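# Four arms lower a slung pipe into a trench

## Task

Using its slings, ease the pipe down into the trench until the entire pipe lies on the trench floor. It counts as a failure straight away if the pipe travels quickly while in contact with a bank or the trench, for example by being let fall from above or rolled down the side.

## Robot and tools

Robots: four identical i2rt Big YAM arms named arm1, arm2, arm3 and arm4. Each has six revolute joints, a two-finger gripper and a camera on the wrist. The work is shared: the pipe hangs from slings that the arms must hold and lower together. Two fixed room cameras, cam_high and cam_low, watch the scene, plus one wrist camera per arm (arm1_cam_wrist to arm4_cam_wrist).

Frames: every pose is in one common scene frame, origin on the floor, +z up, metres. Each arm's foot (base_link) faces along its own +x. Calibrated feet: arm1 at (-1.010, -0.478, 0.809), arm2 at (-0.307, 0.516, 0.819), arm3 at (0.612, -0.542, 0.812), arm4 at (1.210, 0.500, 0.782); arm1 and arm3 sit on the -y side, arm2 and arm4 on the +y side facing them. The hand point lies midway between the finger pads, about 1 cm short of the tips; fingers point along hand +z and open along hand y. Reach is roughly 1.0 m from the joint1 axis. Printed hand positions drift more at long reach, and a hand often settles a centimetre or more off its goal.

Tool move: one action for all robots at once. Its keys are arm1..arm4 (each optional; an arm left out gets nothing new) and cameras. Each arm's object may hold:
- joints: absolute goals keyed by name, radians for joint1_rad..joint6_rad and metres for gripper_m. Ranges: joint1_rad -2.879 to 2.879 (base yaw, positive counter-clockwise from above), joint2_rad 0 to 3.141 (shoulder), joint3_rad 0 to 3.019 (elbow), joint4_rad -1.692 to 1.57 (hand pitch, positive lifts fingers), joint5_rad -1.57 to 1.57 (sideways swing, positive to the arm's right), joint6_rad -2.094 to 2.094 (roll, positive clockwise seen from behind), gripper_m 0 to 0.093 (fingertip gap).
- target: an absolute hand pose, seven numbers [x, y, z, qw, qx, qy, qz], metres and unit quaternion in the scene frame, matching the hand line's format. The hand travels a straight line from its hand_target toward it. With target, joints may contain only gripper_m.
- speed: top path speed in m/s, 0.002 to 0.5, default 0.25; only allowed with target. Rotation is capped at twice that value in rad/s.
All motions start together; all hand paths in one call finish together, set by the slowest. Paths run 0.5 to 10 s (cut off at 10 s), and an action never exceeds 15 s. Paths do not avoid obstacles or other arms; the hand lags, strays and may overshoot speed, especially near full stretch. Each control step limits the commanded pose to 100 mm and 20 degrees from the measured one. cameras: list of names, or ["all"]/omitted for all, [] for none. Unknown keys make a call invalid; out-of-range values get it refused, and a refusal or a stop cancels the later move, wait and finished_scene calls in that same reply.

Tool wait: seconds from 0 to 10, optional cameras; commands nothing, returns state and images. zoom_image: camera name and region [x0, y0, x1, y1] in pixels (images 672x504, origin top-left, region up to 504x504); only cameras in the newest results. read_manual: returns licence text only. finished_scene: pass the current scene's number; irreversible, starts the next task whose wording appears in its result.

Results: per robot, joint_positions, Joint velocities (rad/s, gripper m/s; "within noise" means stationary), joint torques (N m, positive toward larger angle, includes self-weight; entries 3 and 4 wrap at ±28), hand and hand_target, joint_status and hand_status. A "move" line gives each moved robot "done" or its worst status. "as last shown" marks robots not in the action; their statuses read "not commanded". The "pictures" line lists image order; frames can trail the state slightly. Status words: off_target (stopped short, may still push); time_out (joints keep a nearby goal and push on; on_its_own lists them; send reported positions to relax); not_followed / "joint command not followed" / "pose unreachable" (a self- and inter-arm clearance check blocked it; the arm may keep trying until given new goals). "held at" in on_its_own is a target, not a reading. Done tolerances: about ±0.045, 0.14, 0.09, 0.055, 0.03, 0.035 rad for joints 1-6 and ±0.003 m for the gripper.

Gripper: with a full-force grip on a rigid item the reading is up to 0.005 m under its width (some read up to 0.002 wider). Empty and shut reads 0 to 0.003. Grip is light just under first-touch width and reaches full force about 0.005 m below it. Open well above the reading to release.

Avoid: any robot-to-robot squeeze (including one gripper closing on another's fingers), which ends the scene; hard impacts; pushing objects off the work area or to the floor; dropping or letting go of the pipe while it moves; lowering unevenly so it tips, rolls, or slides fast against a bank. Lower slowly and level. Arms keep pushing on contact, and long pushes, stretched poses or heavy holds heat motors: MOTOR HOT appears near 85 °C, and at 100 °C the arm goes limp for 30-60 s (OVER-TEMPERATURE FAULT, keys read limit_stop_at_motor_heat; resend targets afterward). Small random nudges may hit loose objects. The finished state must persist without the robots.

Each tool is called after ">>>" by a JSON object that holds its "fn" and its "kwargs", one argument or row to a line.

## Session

>>> {"fn": "move", "kwargs": {

}}

>>> {"fn": "zoom_image", "kwargs": {
  "camera": "cam_high",
  "region": [100, 60, 520, 480]
}}

>>> {"fn": "zoom_image", "kwargs": {
  "camera": "cam_low",
  "region": [140, 160, 460, 400]
}}

Scene clock: 0.00 s.
Joint torques (N m): no reading
Heat: arm1: hottest joint2_rad 30 °C; arm2: hottest gripper 29 °C; arm3: hottest joint2_rad 29 °C; arm4: hottest joint5_rad 29 °C.
Joint velocities: within noise
arm1.joint_positions: joint1_rad=+0.181 joint2_rad=+0.602 joint3_rad=+1.316 joint4_rad=-1.375 joint5_rad=-0.192 joint6_rad=-0.163 gripper_m=+0.09396
arm1.joint_status: not commanded
arm1.hand: x=-1.0501 y=-0.2454 z=+1.3080 quat_wxyz=(-0.278, +0.713, -0.545, -0.341) (m; scene frame)
arm1.hand_target: x=-1.0502 y=-0.2475 z=+1.3183 quat_wxyz=(-0.286, +0.710, -0.541, -0.348) (m; scene frame)
arm1.hand_status: not commanded
arm2.joint_positions: joint1_rad=-0.039 joint2_rad=+0.499 joint3_rad=+1.459 joint4_rad=-1.321 joint5_rad=-0.112 joint6_rad=+0.052 gripper_m=+0.09396
arm2.joint_status: not commanded
arm2.hand: x=-0.3042 y=+0.3551 z=+1.4198 quat_wxyz=(-0.429, -0.599, -0.556, +0.384) (m; scene frame)
arm2.hand_target: x=-0.3038 y=+0.3587 z=+1.4302 quat_wxyz=(-0.436, -0.593, -0.552, +0.392) (m; scene frame)
arm2.hand_status: not commanded
arm3.joint_positions: joint1_rad=+0.407 joint2_rad=+0.468 joint3_rad=+1.336 joint4_rad=-1.245 joint5_rad=-0.228 joint6_rad=-0.247 gripper_m=+0.09396
arm3.joint_status: not commanded
arm3.hand: x=+0.4772 y=-0.4122 z=+1.3771 quat_wxyz=(-0.254, +0.787, -0.239, -0.508) (m; scene frame)
arm3.hand_target: x=+0.4794 y=-0.4157 z=+1.3869 quat_wxyz=(-0.260, +0.782, -0.236, -0.516) (m; scene frame)
arm3.hand_status: not commanded
arm4.joint_positions: joint1_rad=+0.227 joint2_rad=+0.629 joint3_rad=+1.327 joint4_rad=-1.242 joint5_rad=-0.022 joint6_rad=+0.203 gripper_m=+0.09396
arm4.joint_status: not commanded
arm4.hand: x=+1.2851 y=+0.2546 z=+1.3092 quat_wxyz=(-0.429, -0.584, -0.645, +0.243) (m; scene frame)
arm4.hand_target: x=+1.2844 y=+0.2567 z=+1.3242 quat_wxyz=(-0.441, -0.578, -0.639, +0.250) (m; scene frame)
arm4.hand_status: not commanded
pictures: arm1_cam_wrist, arm2_cam_wrist, arm3_cam_wrist, arm4_cam_wrist, cam_high, cam_low

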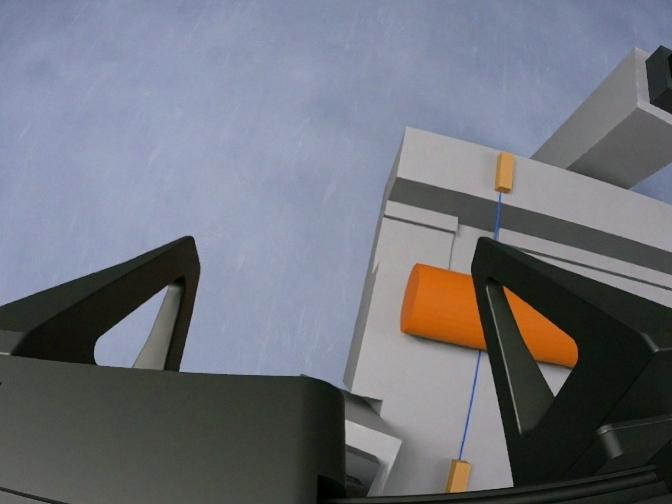

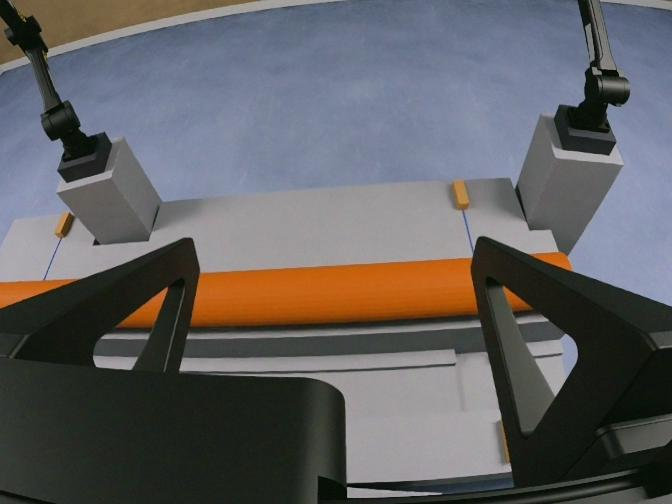

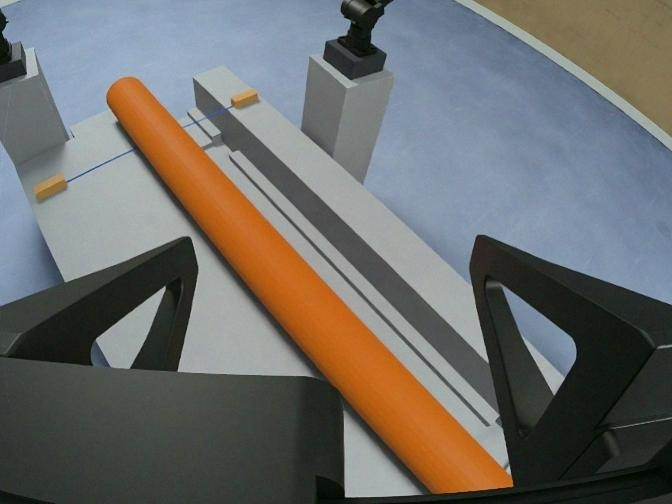

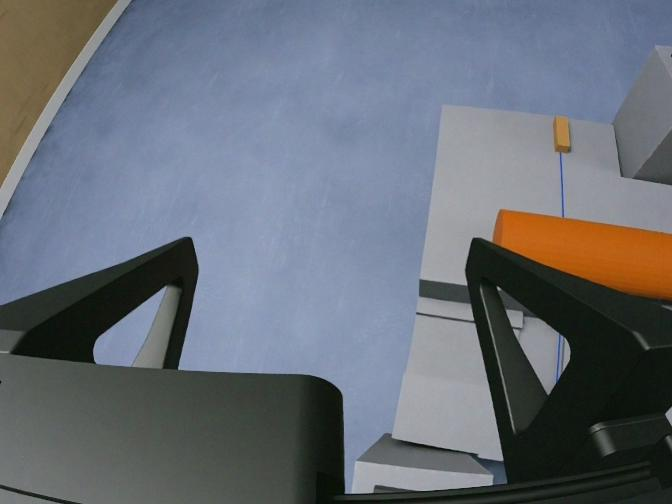

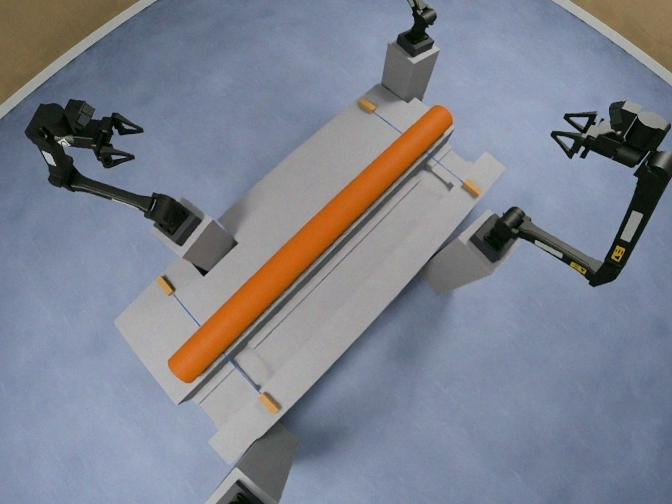

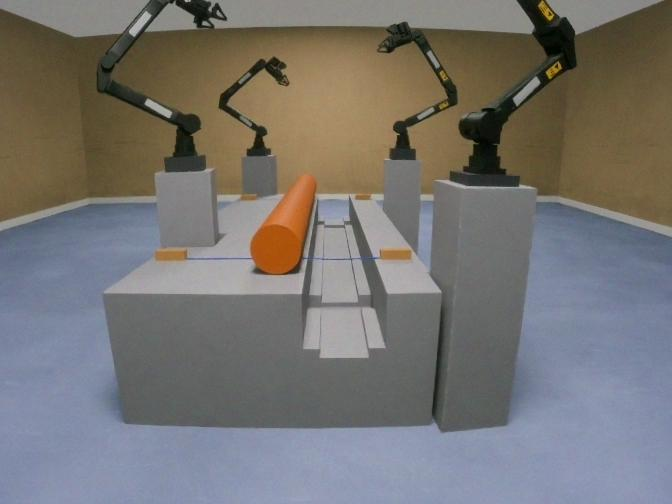

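Scaled by 1.200.

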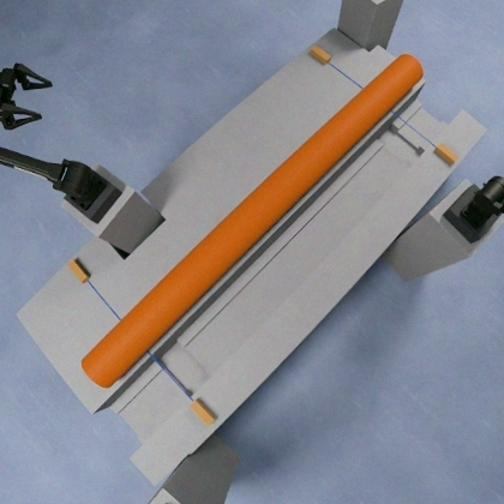

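Scaled by 1.575.

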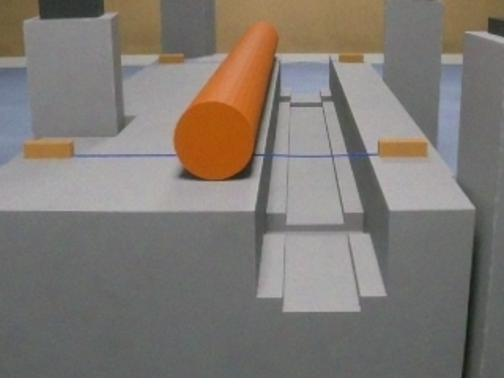

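>>> {"fn": "move", "kwargs": {
  "arm1": {"joints": {"joint1_rad": -1.454, "joint5_rad": 0, "joint6_rad": -1.632}},
  "arm2": {"joints": {"joint1_rad": -0.984, "joint5_rad": 0.01, "joint6_rad": -1.045}},
  "arm3": {"joints": {"joint1_rad": -1.656, "joint5_rad": 0, "joint6_rad": -1.49}},
  "arm4": {"joints": {"joint1_rad": -1.03, "joint5_rad": 0, "joint6_rad": -0.963}},
  "cameras": []
}}

>>> {"fn": "move", "kwargs": {
  "arm1": {"joints": {"joint2_rad": 2.147, "joint3_rad": 0.775, "joint4_rad": -0.199}},
  "arm2": {"joints": {"joint2_rad": 2.224, "joint3_rad": 0.970, "joint4_rad": -0.318}},
  "arm3": {"joints": {"joint2_rad": 2.133, "joint3_rad": 0.648, "joint4_rad": -0.086}},
  "arm4": {"joints": {"joint2_rad": 2.054, "joint3_rad": 0.728, "joint4_rad": -0.244}},
  "cameras": ["arm1_cam_wrist", "arm2_cam_wrist", "arm3_cam_wrist", "arm4_cam_wrist"]
}}

Scene clock: 18.47 s.
Joint torques (N m): arm1=[-0.32 1.9 9.77 2.02 -0.09 -0.05] | arm2=[-1.73 6.24 9.28 1.47 -0.08 0.13] | arm3=[0.56 4.95 8.21 1.81 -0.11 0.03] | arm4=[-0.26 2.84 9.42 1.95 0.05 0.07]
Heat: arm1: hottest joint2_rad 30 °C; arm2: hottest joint3_rad 30 °C; arm3: hottest joint2_rad 29 °C; arm4: hottest joint3_rad 32 °C.
move: arm1 done; arm2 done; arm3 done; arm4 done
Joint velocities: within noise
arm1.joint_positions: joint1_rad=-1.449 joint2_rad=+0.602 joint3_rad=+1.316 joint4_rad=-1.375 joint5_rad=+0.000 joint6_rad=-1.622 gripper_m=+0.09397
arm1.joint_status: all done
arm1.hand: x=-0.7868 y=-0.4872 z=+1.3119 quat_wxyz=(-0.295, +0.633, -0.634, +0.334)
arm1.hand_target: x=-0.7891 y=-0.4880 z=+1.3223 quat_wxyz=(-0.299, +0.631, -0.628, +0.344)
arm1.hand_status: not commanded
arm2.joint_positions: joint1_rad=-0.973 joint2_rad=+0.499 joint3_rad=+1.459 joint4_rad=-1.321 joint5_rad=+0.010 joint6_rad=-1.038 gripper_m=+0.09397
arm2.joint_status: all done
arm2.hand: x=-0.4540 y=+0.4407 z=+1.4182 quat_wxyz=(+0.141, -0.584, -0.576, +0.555)
arm2.hand_target: x=-0.4519 y=+0.4442 z=+1.4286 quat_wxyz=(+0.148, -0.579, -0.569, +0.564)
arm2.hand_status: not commanded
arm3.joint_positions: joint1_rad=-1.651 joint2_rad=+0.468 joint3_rad=+1.336 joint4_rad=-1.245 joint5_rad=-0.001 joint6_rad=-1.482 gripper_m=+0.09397
arm3.joint_status: all done
arm3.hand: x=+0.7998 y=-0.5319 z=+1.3753 quat_wxyz=(-0.434, +0.582, -0.587, +0.359)
arm3.hand_target: x=+0.7959 y=-0.5337 z=+1.3852 quat_wxyz=(-0.439, +0.577, -0.582, +0.369)
arm3.hand_status: not commanded
arm4.joint_positions: joint1_rad=-1.023 joint2_rad=+0.629 joint3_rad=+1.327 joint4_rad=-1.242 joint5_rad=+0.000 joint6_rad=-0.949 gripper_m=+0.09397
arm4.joint_status: all done
arm4.hand: x=+0.9959 y=+0.3525 z=+1.3077 quat_wxyz=(+0.080, -0.620, -0.613, +0.484)
arm4.hand_target: x=+0.9965 y=+0.3554 z=+1.3226 quat_wxyz=(+0.087, -0.612, -0.609, +0.497)
arm4.hand_status: not commanded

Scene clock: 20.43 s.
Joint torques (N m): arm1=[0.03 -12.75 2.22 1.01 -0.07 -0.11] | arm2=[-1.38 -17.85 3.67 0.09 -0.14 0.07] | arm3=[0.85 -15.38 1.05 0.39 -0.17 -0.06] | arm4=[-0.21 -13.63 2.19 0.68 0.02 0]
Heat: arm1: hottest joint2_rad 30 °C; arm2: hottest joint3_rad 30 °C; arm3: hottest joint2_rad 29 °C; arm4: hottest joint3_rad 32 °C.
move: arm1 done; arm2 done; arm3 done; arm4 done
Joint velocities: within noise
arm1.joint_positions: joint1_rad=-1.449 joint2_rad=+2.133 joint3_rad=+0.774 joint4_rad=-0.212 joint5_rad=+0.000 joint6_rad=-1.622 gripper_m=+0.09397
arm1.joint_status: all done
arm1.hand: x=-0.6469 y=-0.5009 z=+0.6094 quat_wxyz=(-0.002, +0.705, -0.709, +0.008)
arm1.hand_target: x=-0.6477 y=-0.5027 z=+0.6048 quat_wxyz=(-0.002, +0.707, -0.707, +0.008)
arm1.hand_status: not commanded
arm2.joint_positions: joint1_rad=-0.973 joint2_rad=+2.238 joint3_rad=+0.966 joint4_rad=-0.333 joint5_rad=+0.010 joint6_rad=-1.039 gripper_m=+0.09397
arm2.joint_status: all done
arm2.hand: x=-0.6640 y=+0.3029 z=+0.5990 quat_wxyz=(-0.005, -0.705, -0.709, -0.011)
arm2.hand_target: x=-0.6756 y=+0.3012 z=+0.6048 quat_wxyz=(-0.001, -0.707, -0.707, +0.005)
arm2.hand_status: not commanded
arm3.joint_positions: joint1_rad=-1.651 joint2_rad=+2.130 joint3_rad=+0.645 joint4_rad=-0.096 joint5_rad=-0.001 joint6_rad=-1.484 gripper_m=+0.09397
arm3.joint_status: all done
arm3.hand: x=+0.9223 y=-0.5141 z=+0.6023 quat_wxyz=(-0.001, +0.706, -0.708, -0.006)
arm3.hand_target: x=+0.9254 y=-0.5158 z=+0.6013 quat_wxyz=(-0.004, +0.707, -0.707, -0.002)
arm3.hand_status: not commanded
arm4.joint_positions: joint1_rad=-1.023 joint2_rad=+2.063 joint3_rad=+0.725 joint4_rad=-0.258 joint5_rad=+0.000 joint6_rad=-0.950 gripper_m=+0.09397
arm4.joint_status: all done
arm4.hand: x=+0.9304 y=+0.3023 z=+0.5959 quat_wxyz=(-0.005, -0.709, -0.705, -0.013)
arm4.hand_target: x=+0.9223 y=+0.2998 z=+0.5990 quat_wxyz=(-0.002, -0.708, -0.707, +0.000)
arm4.hand_status: not commanded

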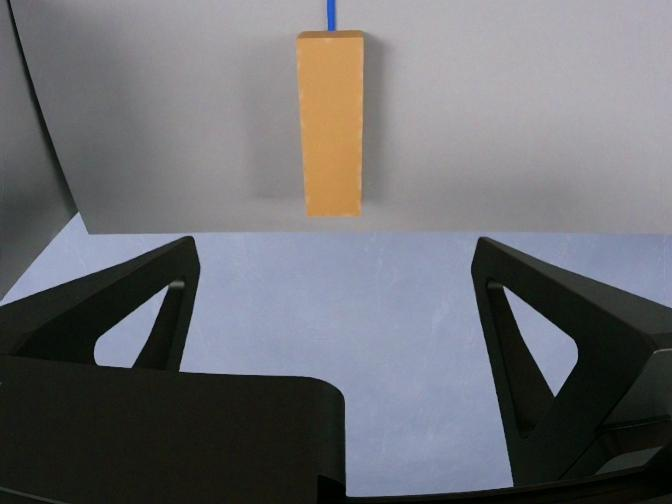

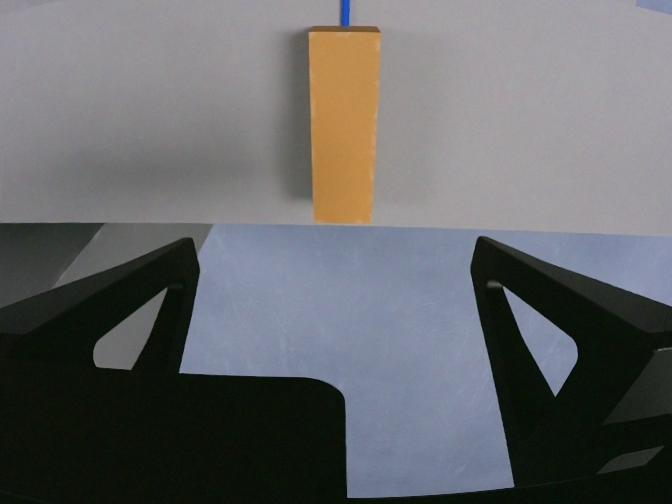

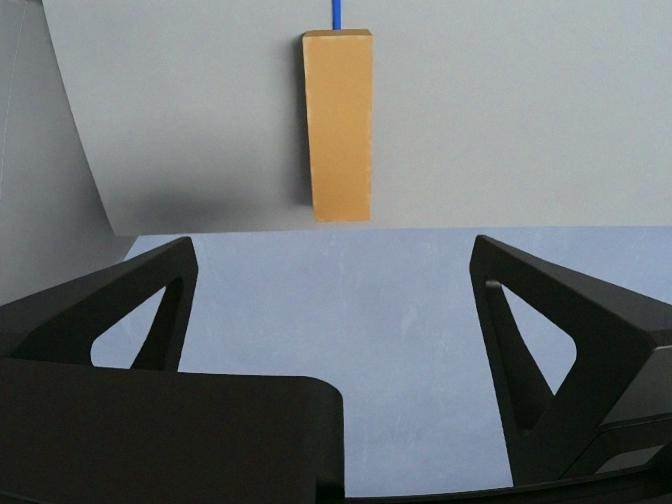

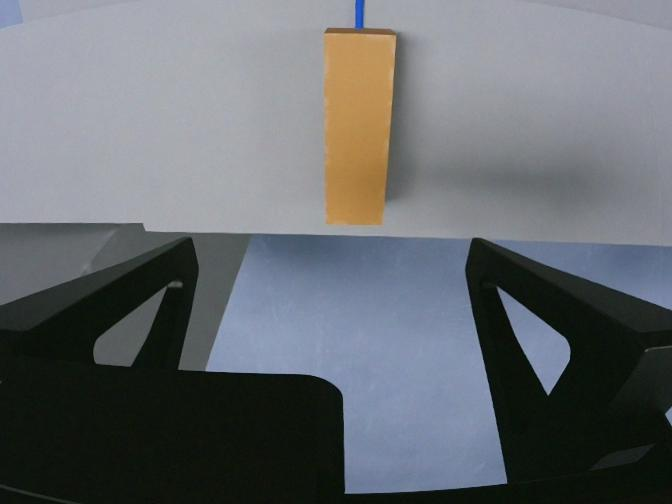

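>>> {"fn": "move", "kwargs": {
  "arm1": {"target": [-0.652, -0.484, 0.464, 0, 0.7071, -0.7071, 0], "speed": 0.12},
  "arm2": {"target": [-0.677, 0.280, 0.470, 0, -0.7071, -0.7071, 0], "speed": 0.12},
  "arm3": {"target": [0.924, -0.501, 0.467, 0, 0.7071, -0.7071, 0], "speed": 0.12},
  "arm4": {"target": [0.910, 0.282, 0.472, 0, -0.7071, -0.7071, 0], "speed": 0.12},
  "cameras": ["arm1_cam_wrist", "arm2_cam_wrist", "arm3_cam_wrist", "arm4_cam_wrist"]
}}

>>> {"fn": "move", "kwargs": {
  "arm1": {"joints": {"gripper_m": 0.045}},
  "arm2": {"joints": {"gripper_m": 0.045}},
  "arm3": {"joints": {"gripper_m": 0.045}},
  "arm4": {"joints": {"gripper_m": 0.045}},
  "cameras": []
}}

>>> {"fn": "move", "kwargs": {
  "arm1": {"joints": {"gripper_m": 0.025}},
  "arm2": {"joints": {"gripper_m": 0.025}},
  "arm3": {"joints": {"gripper_m": 0.025}},
  "arm4": {"joints": {"gripper_m": 0.025}},
  "cameras": ["arm1_cam_wrist", "arm2_cam_wrist", "arm3_cam_wrist", "arm4_cam_wrist"]
}}

Scene clock: 37.97 s.
Joint torques (N m): arm1=[0.44 -14.45 0.32 0.85 -0.22 0.11] | arm2=[0.38 -18.32 2.99 0.08 -0.07 0.24] | arm3=[1.96 -16.85 -0.85 0.43 -0.09 0.09] | arm4=[1.08 -15.15 0.98 0.72 0.09 0.23]
Heat: arm1: hottest joint2_rad 30 °C; arm2: hottest joint3_rad 30 °C; arm3: hottest joint2_rad 30 °C; arm4: hottest joint3_rad 31 °C.
move: arm1 done; arm2 off_target; arm3 done; arm4 done
Joint velocities: within noise
arm1.joint_positions: joint1_rad=-1.411 joint2_rad=+2.549 joint3_rad=+0.941 joint4_rad=+0.026 joint5_rad=-0.007 joint6_rad=-1.592 gripper_m=+0.09397
arm1.joint_status: not commanded
arm1.hand: x=-0.6487 y=-0.4872 z=+0.4720 quat_wxyz=(+0.000, +0.708, -0.706, +0.002)
arm1.hand_target: x=-0.6523 y=-0.4840 z=+0.4642 quat_wxyz=(+0.000, +0.707, -0.707, +0.000)
arm1.hand_status: done (0.009 m and 0.2 deg from the pose sent, 0.146 m and 1.0 deg at the start)
arm2.joint_positions: joint1_rad=-0.959 joint2_rad=+2.596 joint3_rad=+1.160 joint4_rad=-0.176 joint5_rad=+0.011 joint6_rad=-1.015 gripper_m=+0.09397
arm2.joint_status: not commanded
arm2.hand: x=-0.6685 y=+0.2913 z=+0.4686 quat_wxyz=(-0.005, -0.709, -0.705, -0.014)
arm2.hand_target: x=-0.6769 y=+0.2801 z=+0.4702 quat_wxyz=(+0.000, -0.707, -0.707, +0.000)
arm2.hand_status: off_target (0.014 m and 1.8 deg from the pose sent, 0.132 m and 1.4 deg at the start)
arm3.joint_positions: joint1_rad=-1.617 joint2_rad=+2.564 joint3_rad=+0.835 joint4_rad=+0.153 joint5_rad=+0.006 joint6_rad=-1.450 gripper_m=+0.09397
arm3.joint_status: not commanded
arm3.hand: x=+0.9256 y=-0.5032 z=+0.4706 quat_wxyz=(-0.001, +0.706, -0.708, -0.002)
arm3.hand_target: x=+0.9240 y=-0.5010 z=+0.4671 quat_wxyz=(+0.000, +0.707, -0.707, +0.000)
arm3.hand_status: done (0.005 m and 0.2 deg from the pose sent, 0.136 m and 0.7 deg at the start)
arm4.joint_positions: joint1_rad=-1.020 joint2_rad=+2.454 joint3_rad=+0.909 joint4_rad=-0.047 joint5_rad=+0.002 joint6_rad=-0.950 gripper_m=+0.09397
arm4.joint_status: not commanded
arm4.hand: x=+0.9150 y=+0.2903 z=+0.4719 quat_wxyz=(-0.003, -0.709, -0.705, -0.011)
arm4.hand_target: x=+0.9101 y=+0.2820 z=+0.4722 quat_wxyz=(+0.000, -0.707, -0.707, +0.000)
arm4.hand_status: done (0.010 m and 1.4 deg from the pose sent, 0.127 m and 1.6 deg at the start)

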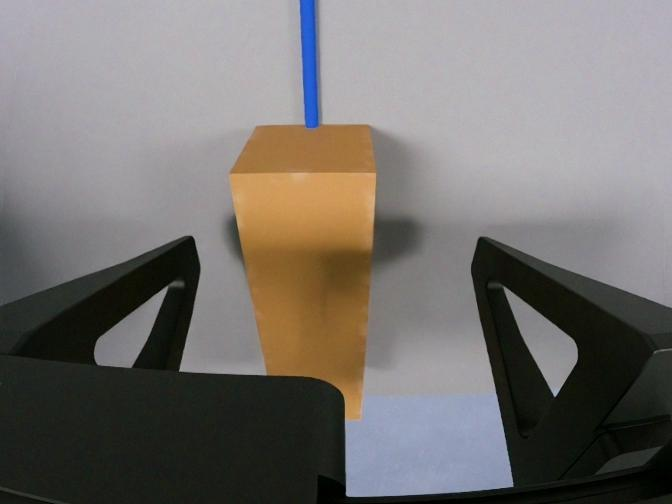

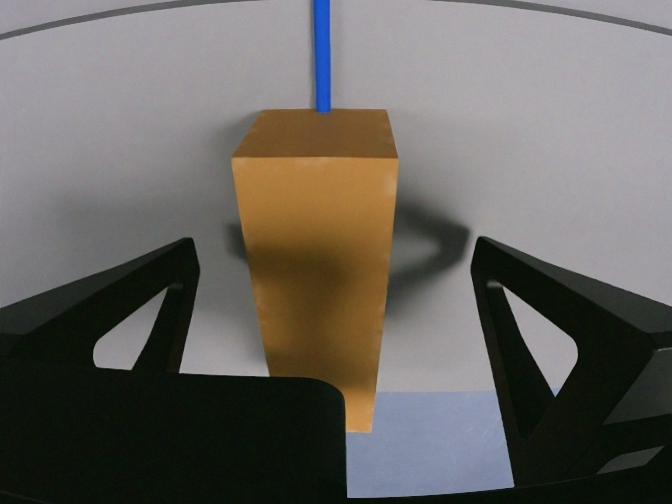

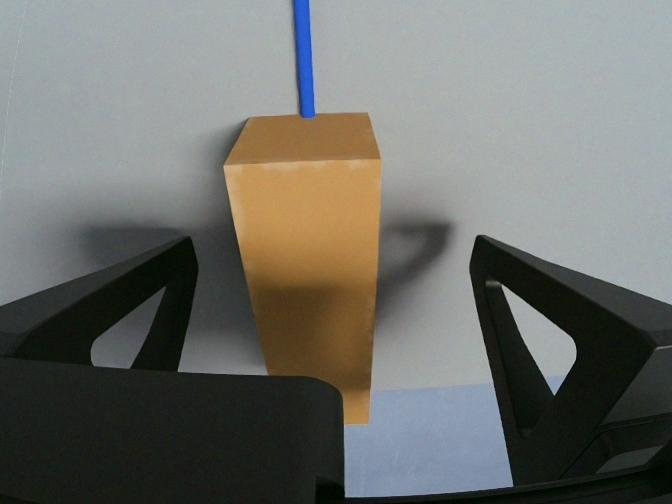

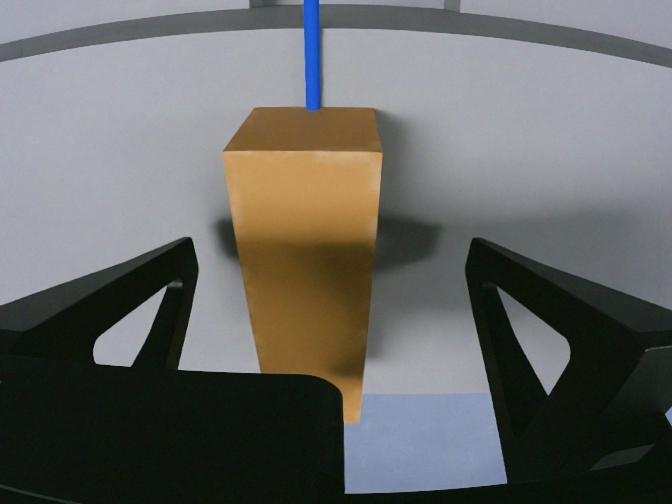

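Scene clock: 38.57 s.
Joint torques (N m): arm1=[0.15 -15.21 0.35 0.77 -0.15 0.06] | arm2=[0.38 -18.37 3 0.08 -0.07 0.2] | arm3=[1.96 -16.91 -0.9 0.46 -0.1 0.09] | arm4=[0.97 -15.03 0.95 0.72 0.09 0.23]
Heat: arm1: hottest joint2_rad 30 °C; arm2: hottest joint3_rad 30 °C; arm3: hottest joint2_rad 30 °C; arm4: hottest joint3_rad 31 °C.
move: arm1 done; arm2 done; arm3 done; arm4 done
Joint velocities: within noise
arm1.joint_positions: joint1_rad=-1.411 joint2_rad=+2.549 joint3_rad=+0.941 joint4_rad=+0.026 joint5_rad=-0.007 joint6_rad=-1.591 gripper_m=+0.04510
arm1.joint_status: all done
arm1.hand: x=-0.6487 y=-0.4871 z=+0.4720 quat_wxyz=(+0.000, +0.708, -0.707, +0.002)
arm1.hand_target: x=-0.6523 y=-0.4840 z=+0.4642 quat_wxyz=(+0.000, +0.707, -0.707, +0.000)
arm1.hand_status: not commanded
arm2.joint_positions: joint1_rad=-0.959 joint2_rad=+2.596 joint3_rad=+1.160 joint4_rad=-0.176 joint5_rad=+0.011 joint6_rad=-1.014 gripper_m=+0.04508
arm2.joint_status: all done
arm2.hand: x=-0.6685 y=+0.2913 z=+0.4686 quat_wxyz=(-0.005, -0.709, -0.705, -0.014)
arm2.hand_target: x=-0.6769 y=+0.2801 z=+0.4702 quat_wxyz=(+0.000, -0.707, -0.707, +0.000)
arm2.hand_status: not commanded
arm3.joint_positions: joint1_rad=-1.617 joint2_rad=+2.564 joint3_rad=+0.835 joint4_rad=+0.153 joint5_rad=+0.006 joint6_rad=-1.450 gripper_m=+0.04511
arm3.joint_status: all done
arm3.hand: x=+0.9256 y=-0.5033 z=+0.4706 quat_wxyz=(+0.000, +0.706, -0.708, -0.002)
arm3.hand_target: x=+0.9240 y=-0.5011 z=+0.4671 quat_wxyz=(+0.000, +0.707, -0.707, +0.000)
arm3.hand_status: not commanded
arm4.joint_positions: joint1_rad=-1.019 joint2_rad=+2.454 joint3_rad=+0.909 joint4_rad=-0.047 joint5_rad=+0.002 joint6_rad=-0.950 gripper_m=+0.04512
arm4.joint_status: all done
arm4.hand: x=+0.9153 y=+0.2898 z=+0.4719 quat_wxyz=(-0.003, -0.708, -0.706, -0.011)
arm4.hand_target: x=+0.9101 y=+0.2820 z=+0.4722 quat_wxyz=(+0.000, -0.707, -0.707, +0.000)
arm4.hand_status: not commanded

Scene clock: 39.03 s.
Joint torques (N m): arm1=[0.15 -14.1 0.21 0.94 -0.14 0.09] | arm2=[0.38 -18.32 2.93 0.06 -0.06 0.21] | arm3=[1.96 -16.91 -0.85 0.4 -0.09 0.08] | arm4=[1.03 -15.09 0.95 0.68 0.1 0.23]
Heat: arm1: hottest joint2_rad 30 °C; arm2: hottest joint3_rad 30 °C; arm3: hottest joint2_rad 30 °C; arm4: hottest joint3_rad 31 °C.
move: arm1 off_target; arm2 off_target; arm3 off_target; arm4 off_target
Joint velocities: within noise
arm1.joint_positions: joint1_rad=-1.411 joint2_rad=+2.549 joint3_rad=+0.941 joint4_rad=+0.027 joint5_rad=-0.008 joint6_rad=-1.590 gripper_m=+0.03384
arm1.joint_status: gripper_m off_target (ended at +0.03387, target +0.02500)
arm1.hand: x=-0.6483 y=-0.4870 z=+0.4720 quat_wxyz=(-0.001, +0.708, -0.707, +0.002)
arm1.hand_target: x=-0.6522 y=-0.4840 z=+0.4642 quat_wxyz=(+0.000, +0.707, -0.707, +0.000)
arm1.hand_status: not commanded
arm2.joint_positions: joint1_rad=-0.958 joint2_rad=+2.596 joint3_rad=+1.161 joint4_rad=-0.176 joint5_rad=+0.011 joint6_rad=-1.014 gripper_m=+0.03441
arm2.joint_status: gripper_m off_target (ended at +0.03444, target +0.02500)
arm2.hand: x=-0.6687 y=+0.2907 z=+0.4686 quat_wxyz=(-0.005, -0.709, -0.705, -0.014)
arm2.hand_target: x=-0.6769 y=+0.2800 z=+0.4702 quat_wxyz=(+0.000, -0.707, -0.707, +0.000)
arm2.hand_status: not commanded
arm3.joint_positions: joint1_rad=-1.617 joint2_rad=+2.564 joint3_rad=+0.835 joint4_rad=+0.153 joint5_rad=+0.006 joint6_rad=-1.449 gripper_m=+0.03455
arm3.joint_status: gripper_m off_target (ended at +0.03458, target +0.02500)
arm3.hand: x=+0.9257 y=-0.5031 z=+0.4706 quat_wxyz=(-0.001, +0.706, -0.708, -0.001)
arm3.hand_target: x=+0.9240 y=-0.5010 z=+0.4671 quat_wxyz=(+0.000, +0.707, -0.707, +0.000)
arm3.hand_status: not commanded
arm4.joint_positions: joint1_rad=-1.019 joint2_rad=+2.454 joint3_rad=+0.910 joint4_rad=-0.047 joint5_rad=+0.002 joint6_rad=-0.950 gripper_m=+0.03468
arm4.joint_status: gripper_m off_target (ended at +0.03471, target +0.02500)
arm4.hand: x=+0.9148 y=+0.2895 z=+0.4719 quat_wxyz=(-0.003, -0.708, -0.706, -0.011)
arm4.hand_target: x=+0.9099 y=+0.2820 z=+0.4722 quat_wxyz=(+0.000, -0.707, -0.707, +0.000)
arm4.hand_status: not commanded

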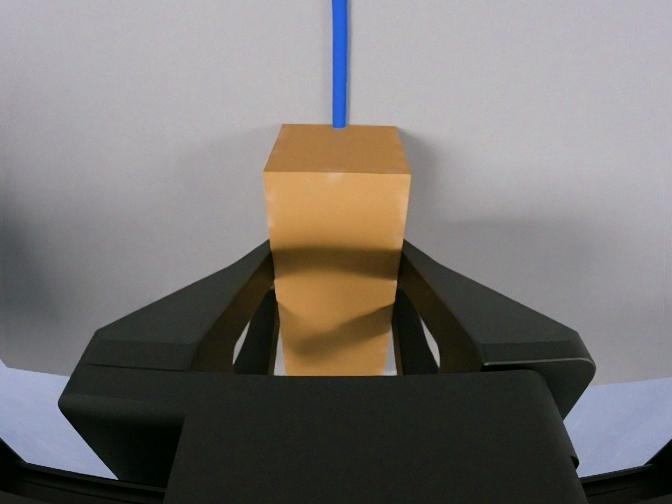

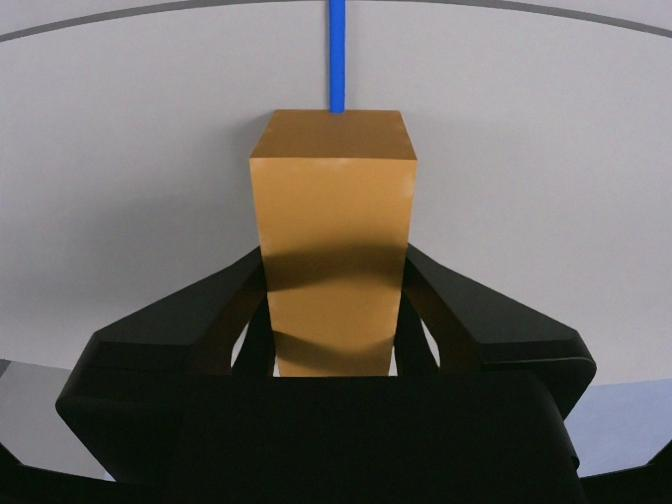

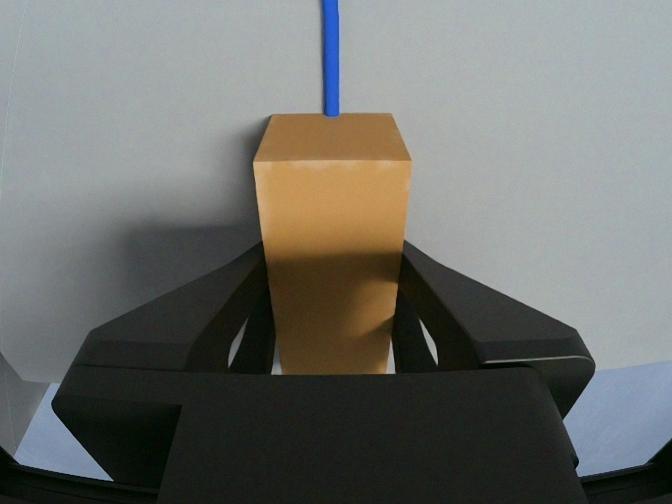

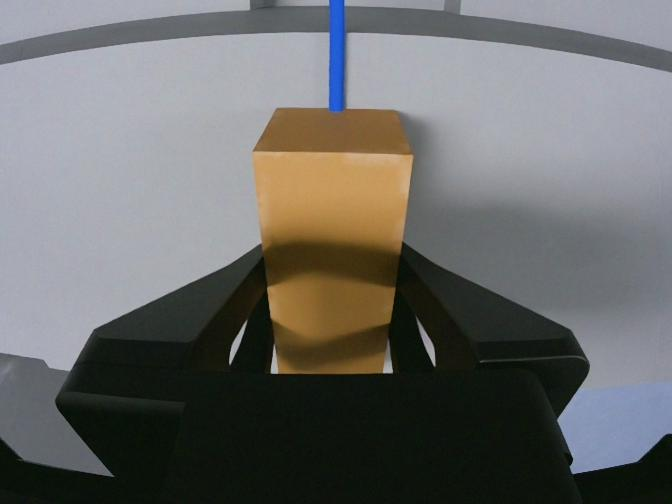

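>>> {"fn": "move", "kwargs": {
  "arm1": {"target": [-0.650, -0.410, 0.56, 0, 0.7071, -0.7071, 0], "speed": 0.15},
  "arm2": {"target": [-0.678, 0.190, 0.563, 0, -0.7071, -0.7071, 0], "speed": 0.15},
  "arm3": {"target": [0.926, -0.410, 0.56, 0, 0.7071, -0.7071, 0], "speed": 0.15},
  "arm4": {"target": [0.906, 0.190, 0.565, 0, -0.7071, -0.7071, 0], "speed": 0.15},
  "cameras": []
}}

>>> {"fn": "move", "kwargs": {
  "arm1": {"target": [-0.650, -0.355, 0.70, 0, 0.7071, -0.7071, 0], "speed": 0.12},
  "arm2": {"target": [-0.677, 0.120, 0.714, 0, -0.7071, -0.7071, 0], "speed": 0.12},
  "arm3": {"target": [0.926, -0.355, 0.70, 0, 0.7071, -0.7071, 0], "speed": 0.12},
  "arm4": {"target": [0.904, 0.120, 0.716, 0, -0.7071, -0.7071, 0], "speed": 0.12},
  "cameras": ["cam_low"]
}}

>>> {"fn": "move", "kwargs": {
  "arm1": {"target": [-0.630, -0.350, 0.800, 0, 0.7071, -0.7071, 0], "speed": 0.04},
  "arm2": {"target": [-0.676, 0.123, 0.815, 0, -0.7071, -0.7071, 0], "speed": 0.04},
  "arm3": {"target": [0.940, -0.345, 0.797, 0, 0.7071, -0.7071, 0], "speed": 0.04},
  "arm4": {"target": [0.908, 0.123, 0.817, 0, -0.7071, -0.7071, 0], "speed": 0.04},
  "cameras": ["cam_low", "cam_high"]
}}

Scene clock: 53.93 s.
Joint torques (N m): arm1=[-0.09 -16.38 0.94 0.13 -0.14 0.09] | arm2=[-0.09 -20.66 5.85 -0.96 -0.14 0.18] | arm3=[1.03 -18.37 0.44 -0.34 -0.26 0.09] | arm4=[0.85 -17.9 3.93 -0.28 0.05 0.32]
Heat: arm1: hottest joint2_rad 31 °C; arm2: hottest joint2_rad 32 °C; arm3: hottest joint2_rad 31 °C; arm4: hottest joint3_rad 30 °C.
move: arm1 done; arm2 off_target; arm3 done; arm4 off_target
Joint velocities: within noise
arm1.joint_positions: joint1_rad=-1.203 joint2_rad=+2.295 joint3_rad=+0.839 joint4_rad=-0.119 joint5_rad=-0.011 joint6_rad=-1.391 gripper_m=+0.03385
arm1.joint_status: not commanded
arm1.hand: x=-0.6470 y=-0.4099 z=+0.5571 quat_wxyz=(-0.003, +0.711, -0.704, +0.003)
arm1.hand_target: x=-0.6500 y=-0.4101 z=+0.5599 quat_wxyz=(+0.000, +0.707, -0.707, +0.000)
arm1.hand_status: done (0.004 m and 0.8 deg from the pose sent, 0.117 m and 0.3 deg at the start)
arm2.joint_positions: joint1_rad=-0.796 joint2_rad=+2.416 joint3_rad=+1.201 joint4_rad=-0.394 joint5_rad=+0.012 joint6_rad=-0.859 gripper_m=+0.03441
arm2.joint_status: not commanded
arm2.hand: x=-0.6674 y=+0.2031 z=+0.5525 quat_wxyz=(-0.001, -0.707, -0.708, -0.013)
arm2.hand_target: x=-0.6778 y=+0.1901 z=+0.5631 quat_wxyz=(+0.000, -0.707, -0.707, +0.000)
arm2.hand_status: off_target (0.020 m and 1.4 deg from the pose sent, 0.138 m and 1.7 deg at the start)
arm3.joint_positions: joint1_rad=-1.336 joint2_rad=+2.290 joint3_rad=+0.766 joint4_rad=-0.051 joint5_rad=+0.009 joint6_rad=-1.180 gripper_m=+0.03456
arm3.joint_status: not commanded
arm3.hand: x=+0.9260 y=-0.4096 z=+0.5575 quat_wxyz=(-0.001, +0.710, -0.704, +0.001)
arm3.hand_target: x=+0.9258 y=-0.4100 z=+0.5600 quat_wxyz=(+0.000, +0.707, -0.707, +0.000)
arm3.hand_status: done (0.003 m and 0.5 deg from the pose sent, 0.129 m and 0.2 deg at the start)
arm4.joint_positions: joint1_rad=-0.846 joint2_rad=+2.248 joint3_rad=+0.975 joint4_rad=-0.325 joint5_rad=+0.004 joint6_rad=-0.790 gripper_m=+0.03468
arm4.joint_status: not commanded
arm4.hand: x=+0.9167 y=+0.2034 z=+0.5534 quat_wxyz=(-0.001, -0.703, -0.711, -0.015)
arm4.hand_target: x=+0.9063 y=+0.1901 z=+0.5650 quat_wxyz=(+0.000, -0.707, -0.707, +0.000)
arm4.hand_status: off_target (0.021 m and 1.8 deg from the pose sent, 0.137 m and 1.3 deg at the start)

Scene clock: 56.00 s.
Joint torques (N m): arm1=[0.56 -14.74 4.64 0.1 -0.16 0.13] | arm2=[0.26 -21.01 10.04 -1.01 -0.19 0.25] | arm3=[1.96 -16.56 4.94 -0.38 -0.3 0.11] | arm4=[0.97 -18.37 8.13 -0.34 0.05 0.3]
Heat: arm1: hottest joint2_rad 31 °C; arm2: hottest joint2_rad 32 °C; arm3: hottest joint2_rad 31 °C; arm4: hottest joint3_rad 30 °C.
move: arm1 done; arm2 off_target; arm3 off_target; arm4 off_target
Joint velocities: within noise
arm1.joint_positions: joint1_rad=-1.070 joint2_rad=+1.892 joint3_rad=+0.797 joint4_rad=-0.487 joint5_rad=-0.012 joint6_rad=-1.252 gripper_m=+0.03385
arm1.joint_status: not commanded
arm1.hand: x=-0.6509 y=-0.3580 z=+0.6955 quat_wxyz=(+0.001, +0.709, -0.706, +0.000)
arm1.hand_target: x=-0.6499 y=-0.3550 z=+0.7000 quat_wxyz=(+0.000, +0.707, -0.707, +0.000)
arm1.hand_status: done (0.005 m and 0.3 deg from the pose sent, 0.153 m and 0.8 deg at the start)
arm2.joint_positions: joint1_rad=-0.699 joint2_rad=+2.156 joint3_rad=+1.280 joint4_rad=-0.750 joint5_rad=+0.011 joint6_rad=-0.757 gripper_m=+0.03441
arm2.joint_status: not commanded
arm2.hand: x=-0.6663 y=+0.1396 z=+0.6964 quat_wxyz=(+0.001, -0.708, -0.706, -0.021)
arm2.hand_target: x=-0.6765 y=+0.1205 z=+0.7143 quat_wxyz=(+0.000, -0.707, -0.707, +0.000)
arm2.hand_status: off_target (0.028 m and 2.4 deg from the pose sent, 0.182 m and 1.5 deg at the start)
arm3.joint_positions: joint1_rad=-1.203 joint2_rad=+1.874 joint3_rad=+0.737 joint4_rad=-0.460 joint5_rad=+0.009 joint6_rad=-1.038 gripper_m=+0.03456
arm3.joint_status: not commanded
arm3.hand: x=+0.9183 y=-0.3629 z=+0.6940 quat_wxyz=(+0.009, +0.707, -0.707, -0.001)
arm3.hand_target: x=+0.9258 y=-0.3551 z=+0.7000 quat_wxyz=(+0.000, +0.707, -0.707, +0.000)
arm3.hand_status: off_target (0.013 m and 1.0 deg from the pose sent, 0.153 m and 0.5 deg at the start)
arm4.joint_positions: joint1_rad=-0.751 joint2_rad=+1.970 joint3_rad=+1.094 joint4_rad=-0.744 joint5_rad=+0.004 joint6_rad=-0.691 gripper_m=+0.03468
arm4.joint_status: not commanded
arm4.hand: x=+0.9155 y=+0.1411 z=+0.6955 quat_wxyz=(+0.002, -0.705, -0.709, -0.025)
arm4.hand_target: x=+0.9046 y=+0.1206 z=+0.7163 quat_wxyz=(+0.000, -0.707, -0.707, +0.000)
arm4.hand_status: off_target (0.032 m and 2.9 deg from the pose sent, 0.183 m and 1.8 deg at the start)

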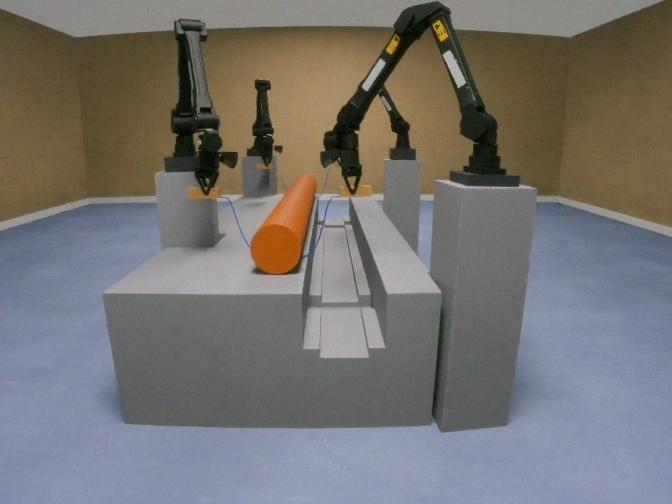

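Scene clock: 59.47 s.
Joint torques (N m): arm1=[-2.73 -21.07 9.43 -1.44 0.7 -0.04] | arm2=[-1.79 -29.16 11.66 -3.23 0.22 0.04] | arm3=[-0.38 -22.83 7.91 -1.95 0.31 -0.04] | arm4=[-0.38 -26.23 10.06 -2.47 0.21 0.13]
Heat: arm1: hottest joint2_rad 31 °C; arm2: hottest joint2_rad 33 °C; arm3: hottest joint2_rad 31 °C; arm4: hottest joint3_rad 30 °C.
move: arm1 off_target; arm2 off_target; arm3 off_target; arm4 off_target
Joint velocities: within noise
arm1.joint_positions: joint1_rad=-1.042 joint2_rad=+1.762 joint3_rad=+0.844 joint4_rad=-0.746 joint5_rad=-0.030 joint6_rad=-1.241 gripper_m=+0.03385
arm1.joint_status: not commanded
arm1.hand: x=-0.6640 y=-0.3473 z=+0.7536 quat_wxyz=(+0.034, +0.713, -0.700, -0.026)
arm1.hand_target: x=-0.6321 y=-0.3502 z=+0.7977 quat_wxyz=(+0.000, +0.707, -0.707, +0.001)
arm1.hand_status: off_target (0.058 m and 5.0 deg from the pose sent, 0.107 m and 0.3 deg at the start)
arm2.joint_positions: joint1_rad=-0.673 joint2_rad=+2.075 joint3_rad=+1.286 joint4_rad=-0.887 joint5_rad=+0.003 joint6_rad=-0.740 gripper_m=+0.03441
arm2.joint_status: not commanded
arm2.hand: x=-0.6481 y=+0.1385 z=+0.7401 quat_wxyz=(-0.001, -0.704, -0.709, -0.046)
arm2.hand_target: x=-0.6738 y=+0.1252 z=+0.8109 quat_wxyz=(+0.001, -0.707, -0.707, +0.001)
arm2.hand_status: off_target (0.081 m and 5.2 deg from the pose sent, 0.120 m and 2.4 deg at the start)
arm3.joint_positions: joint1_rad=-1.170 joint2_rad=+1.733 joint3_rad=+0.802 joint4_rad=-0.726 joint5_rad=-0.004 joint6_rad=-1.019 gripper_m=+0.03456
arm3.joint_status: not commanded
arm3.hand: x=+0.9130 y=-0.3502 z=+0.7566 quat_wxyz=(+0.037, +0.712, -0.701, -0.014)
arm3.hand_target: x=+0.9387 y=-0.3454 z=+0.7948 quat_wxyz=(+0.000, +0.707, -0.707, +0.000)
arm3.hand_status: off_target (0.049 m and 4.6 deg from the pose sent, 0.107 m and 1.0 deg at the start)
arm4.joint_positions: joint1_rad=-0.727 joint2_rad=+1.881 joint3_rad=+1.117 joint4_rad=-0.911 joint5_rad=+0.001 joint6_rad=-0.670 gripper_m=+0.03469
arm4.joint_status: not commanded
arm4.hand: x=+0.9319 y=+0.1432 z=+0.7432 quat_wxyz=(+0.004, -0.703, -0.709, -0.053)
arm4.hand_target: x=+0.9103 y=+0.1256 z=+0.8124 quat_wxyz=(+0.000, -0.707, -0.707, +0.000)
arm4.hand_status: off_target (0.080 m and 6.1 deg from the pose sent, 0.123 m and 2.9 deg at the start)
pictures: cam_high, cam_low

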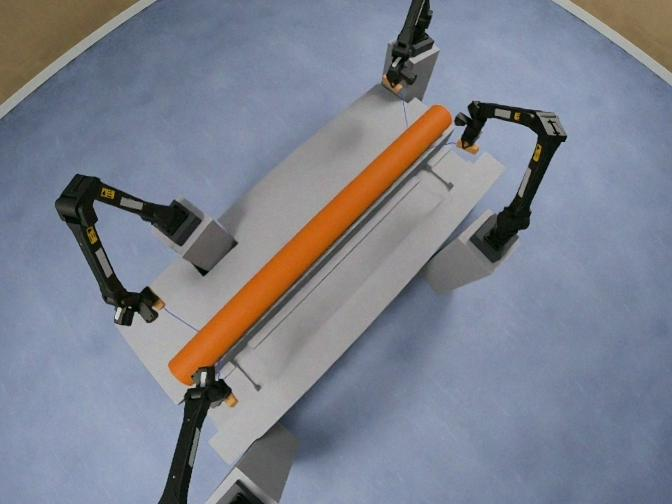

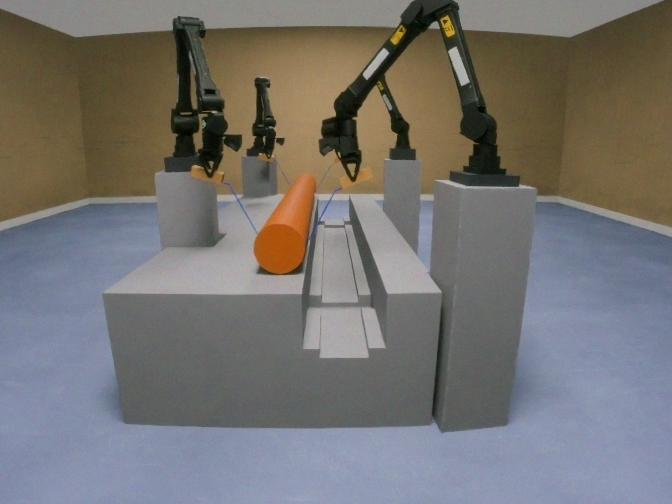

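>>> {"fn": "move", "kwargs": {
  "arm1": {"target": [-0.624, -0.345, 0.855, 0, 0.7071, -0.7071, 0], "speed": 0.04},
  "arm2": {"target": [-0.670, 0.132, 0.858, 0, -0.7071, -0.7071, 0], "speed": 0.04},
  "arm3": {"target": [0.944, -0.338, 0.850, 0, 0.7071, -0.7071, 0], "speed": 0.04},
  "arm4": {"target": [0.915, 0.135, 0.855, 0, -0.7071, -0.7071, 0], "speed": 0.04},
  "cameras": ["cam_low", "cam_high"]
}}

>>> {"fn": "zoom_image", "kwargs": {
  "camera": "cam_low",
  "region": [150, 130, 400, 330]
}}

Scene clock: 66.80 s.
Joint torques (N m): arm1=[-2.37 -20.25 11.41 -1.76 0.73 -0.11] | arm2=[-1.96 -28.98 12.14 -3.36 0.24 0.02] | arm3=[-0.44 -22.95 9.81 -2.13 0.31 -0.05] | arm4=[-0.62 -25.47 10.51 -2.61 0.23 0.09]
Heat: arm1: hottest joint2_rad 32 °C; arm2: hottest joint2_rad 34 °C; arm3: hottest joint2_rad 32 °C; arm4: hottest joint3_rad 31 °C.
move: arm1 off_target; arm2 off_target; arm3 off_target; arm4 off_target
Joint velocities: within noise
arm1.joint_positions: joint1_rad=-1.036 joint2_rad=+1.678 joint3_rad=+0.900 joint4_rad=-0.902 joint5_rad=-0.031 joint6_rad=-1.234 gripper_m=+0.03385
arm1.joint_status: not commanded
arm1.hand: x=-0.6604 y=-0.3429 z=+0.7999 quat_wxyz=(+0.041, +0.713, -0.700, -0.029)
arm1.hand_target: x=-0.6271 y=-0.3455 z=+0.8524 quat_wxyz=(+0.000, +0.707, -0.707, +0.001)
arm1.hand_status: off_target (0.066 m and 5.9 deg from the pose sent, 0.109 m and 5.0 deg at the start)
arm2.joint_positions: joint1_rad=-0.673 joint2_rad=+1.996 joint3_rad=+1.286 joint4_rad=-0.967 joint5_rad=+0.003 joint6_rad=-0.740 gripper_m=+0.03441
arm2.joint_status: not commanded
arm2.hand: x=-0.6453 y=+0.1420 z=+0.7807 quat_wxyz=(-0.001, -0.704, -0.709, -0.046)
arm2.hand_target: x=-0.6676 y=+0.1340 z=+0.8533 quat_wxyz=(+0.001, -0.707, -0.707, +0.001)
arm2.hand_status: off_target (0.082 m and 5.3 deg from the pose sent, 0.120 m and 5.2 deg at the start)
arm3.joint_positions: joint1_rad=-1.159 joint2_rad=+1.647 joint3_rad=+0.857 joint4_rad=-0.882 joint5_rad=-0.004 joint6_rad=-1.006 gripper_m=+0.03456
arm3.joint_status: not commanded
arm3.hand: x=+0.9156 y=-0.3443 z=+0.8019 quat_wxyz=(+0.044, +0.711, -0.702, -0.015)
arm3.hand_target: x=+0.9421 y=-0.3388 z=+0.8476 quat_wxyz=(+0.000, +0.707, -0.707, +0.001)
arm3.hand_status: off_target (0.056 m and 5.4 deg from the pose sent, 0.099 m and 4.6 deg at the start)
arm4.joint_positions: joint1_rad=-0.727 joint2_rad=+1.798 joint3_rad=+1.117 joint4_rad=-0.991 joint5_rad=+0.001 joint6_rad=-0.669 gripper_m=+0.03469
arm4.joint_status: not commanded
arm4.hand: x=+0.9362 y=+0.1488 z=+0.7808 quat_wxyz=(+0.004, -0.703, -0.709, -0.051)
arm4.hand_target: x=+0.9173 y=+0.1372 z=+0.8501 quat_wxyz=(+0.000, -0.707, -0.707, +0.001)
arm4.hand_status: off_target (0.078 m and 5.9 deg from the pose sent, 0.113 m and 6.1 deg at the start)
pictures: cam_high, cam_low

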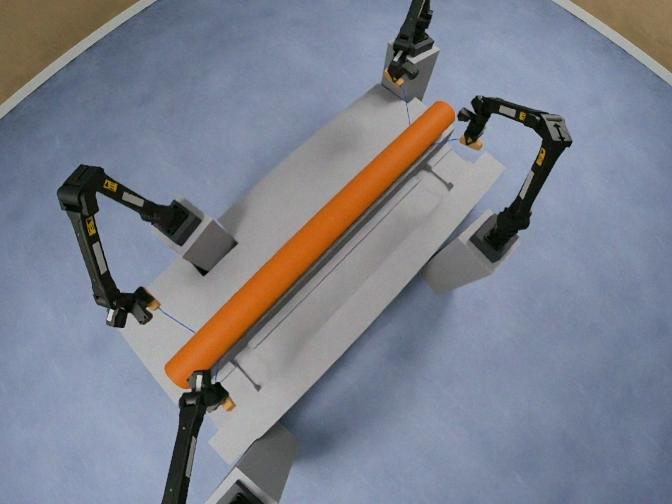

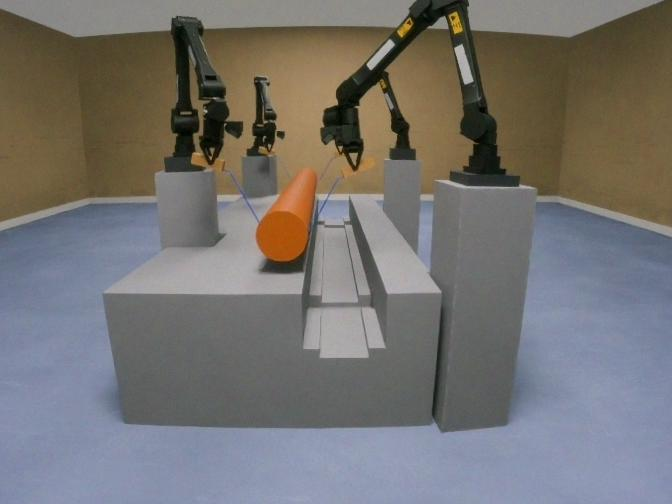

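Scaled by 2.016.

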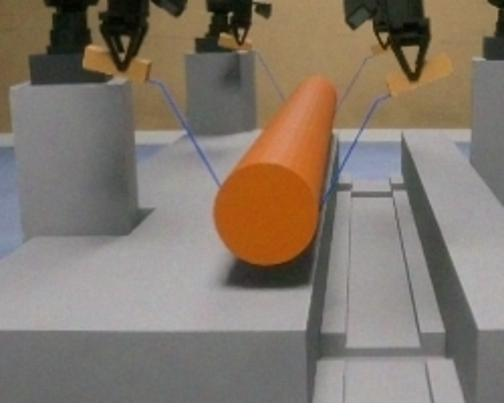

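>>> {"fn": "move", "kwargs": {
  "arm1": {"target": [-0.631, -0.090, 0.872, 0, 0.7071, -0.7071, 0], "speed": 0.06},
  "arm2": {"target": [-0.674, 0.325, 0.854, 0, -0.7071, -0.7071, 0], "speed": 0.06},
  "arm3": {"target": [0.939, -0.102, 0.872, 0, 0.7071, -0.7071, 0], "speed": 0.06},
  "arm4": {"target": [0.910, 0.305, 0.850, 0, -0.7071, -0.7071, 0], "speed": 0.06},
  "cameras": ["cam_low", "cam_high"]
}}

>>> {"fn": "zoom_image", "kwargs": {
  "camera": "cam_low",
  "region": [230, 120, 430, 320]
}}

Scene clock: 81.37 s.
Joint torques (N m): arm1=[-2.26 -23.24 13.76 -1.7 0.37 -0.04] | arm2=[-3.6 -22.12 8.98 -1.32 0.19 -0.08] | arm3=[0.21 -29.33 12.27 -1.98 0.13 -0.01] | arm4=[-1.67 -18.43 8.06 -0.73 0.2 -0.14]
Heat: arm1: hottest joint2_rad 34 °C; arm2: hottest joint2_rad 35 °C; arm3: hottest joint2_rad 32 °C; arm4: hottest joint3_rad 32 °C.
move: arm1 off_target; arm2 off_target; arm3 off_target; arm4 off_target
Joint velocities: within noise
arm1.joint_positions: joint1_rad=-0.579 joint2_rad=+1.920 joint3_rad=+1.321 joint4_rad=-1.063 joint5_rad=-0.025 joint6_rad=-0.779 gripper_m=+0.03385
arm1.joint_status: not commanded
arm1.hand: x=-0.6641 y=-0.1063 z=+0.8132 quat_wxyz=(+0.044, +0.713, -0.699, -0.004)
arm1.hand_target: x=-0.6339 y=-0.0930 z=+0.8714 quat_wxyz=(-0.001, +0.707, -0.707, +0.001)
arm1.hand_status: off_target (0.069 m and 5.2 deg from the pose sent, 0.265 m and 5.9 deg at the start)
arm2.joint_positions: joint1_rad=-0.981 joint2_rad=+1.720 joint3_rad=+0.959 joint4_rad=-0.914 joint5_rad=+0.009 joint6_rad=-1.058 gripper_m=+0.03441
arm2.joint_status: not commanded
arm2.hand: x=-0.6502 y=+0.3180 z=+0.8103 quat_wxyz=(-0.015, -0.701, -0.712, -0.045)
arm2.hand_target: x=-0.6725 y=+0.3252 z=+0.8515 quat_wxyz=(+0.001, -0.707, -0.707, -0.001)
arm2.hand_status: off_target (0.050 m and 5.5 deg from the pose sent, 0.199 m and 5.2 deg at the start)
arm3.joint_positions: joint1_rad=-0.790 joint2_rad=+1.964 joint3_rad=+1.357 joint4_rad=-1.079 joint5_rad=-0.003 joint6_rad=-0.634 gripper_m=+0.03456
arm3.joint_status: not commanded
arm3.hand: x=+0.9133 y=-0.1245 z=+0.8093 quat_wxyz=(+0.052, +0.709, -0.703, +0.005)
arm3.hand_target: x=+0.9367 y=-0.1051 z=+0.8711 quat_wxyz=(-0.001, +0.707, -0.707, +0.000)
arm3.hand_status: off_target (0.071 m and 6.0 deg from the pose sent, 0.253 m and 5.4 deg at the start)
arm4.joint_positions: joint1_rad=-1.025 joint2_rad=+1.515 joint3_rad=+0.834 joint4_rad=-0.988 joint5_rad=+0.003 joint6_rad=-0.960 gripper_m=+0.03469
arm4.joint_status: not commanded
arm4.hand: x=+0.9297 y=+0.3044 z=+0.8085 quat_wxyz=(-0.010, -0.706, -0.707, -0.049)
arm4.hand_target: x=+0.9113 y=+0.3052 z=+0.8473 quat_wxyz=(+0.001, -0.707, -0.707, -0.001)
arm4.hand_status: off_target (0.046 m and 5.7 deg from the pose sent, 0.173 m and 5.9 deg at the start)
pictures: cam_high, cam_low

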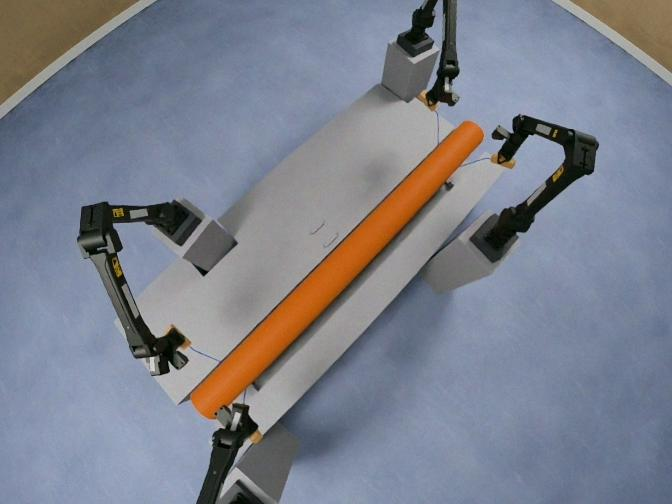

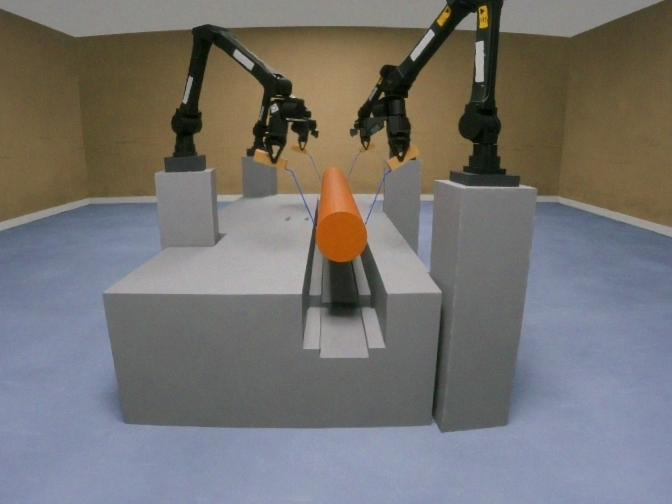

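Scaled by 2.520.

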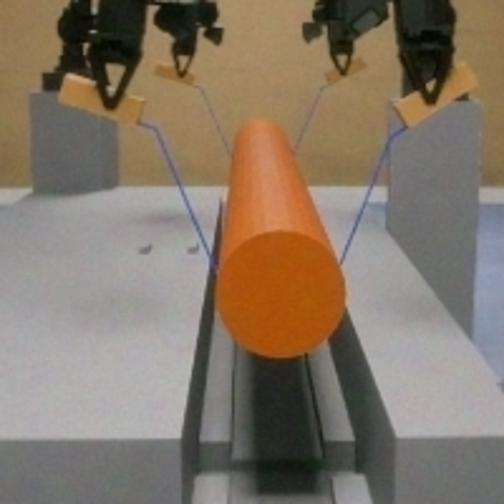

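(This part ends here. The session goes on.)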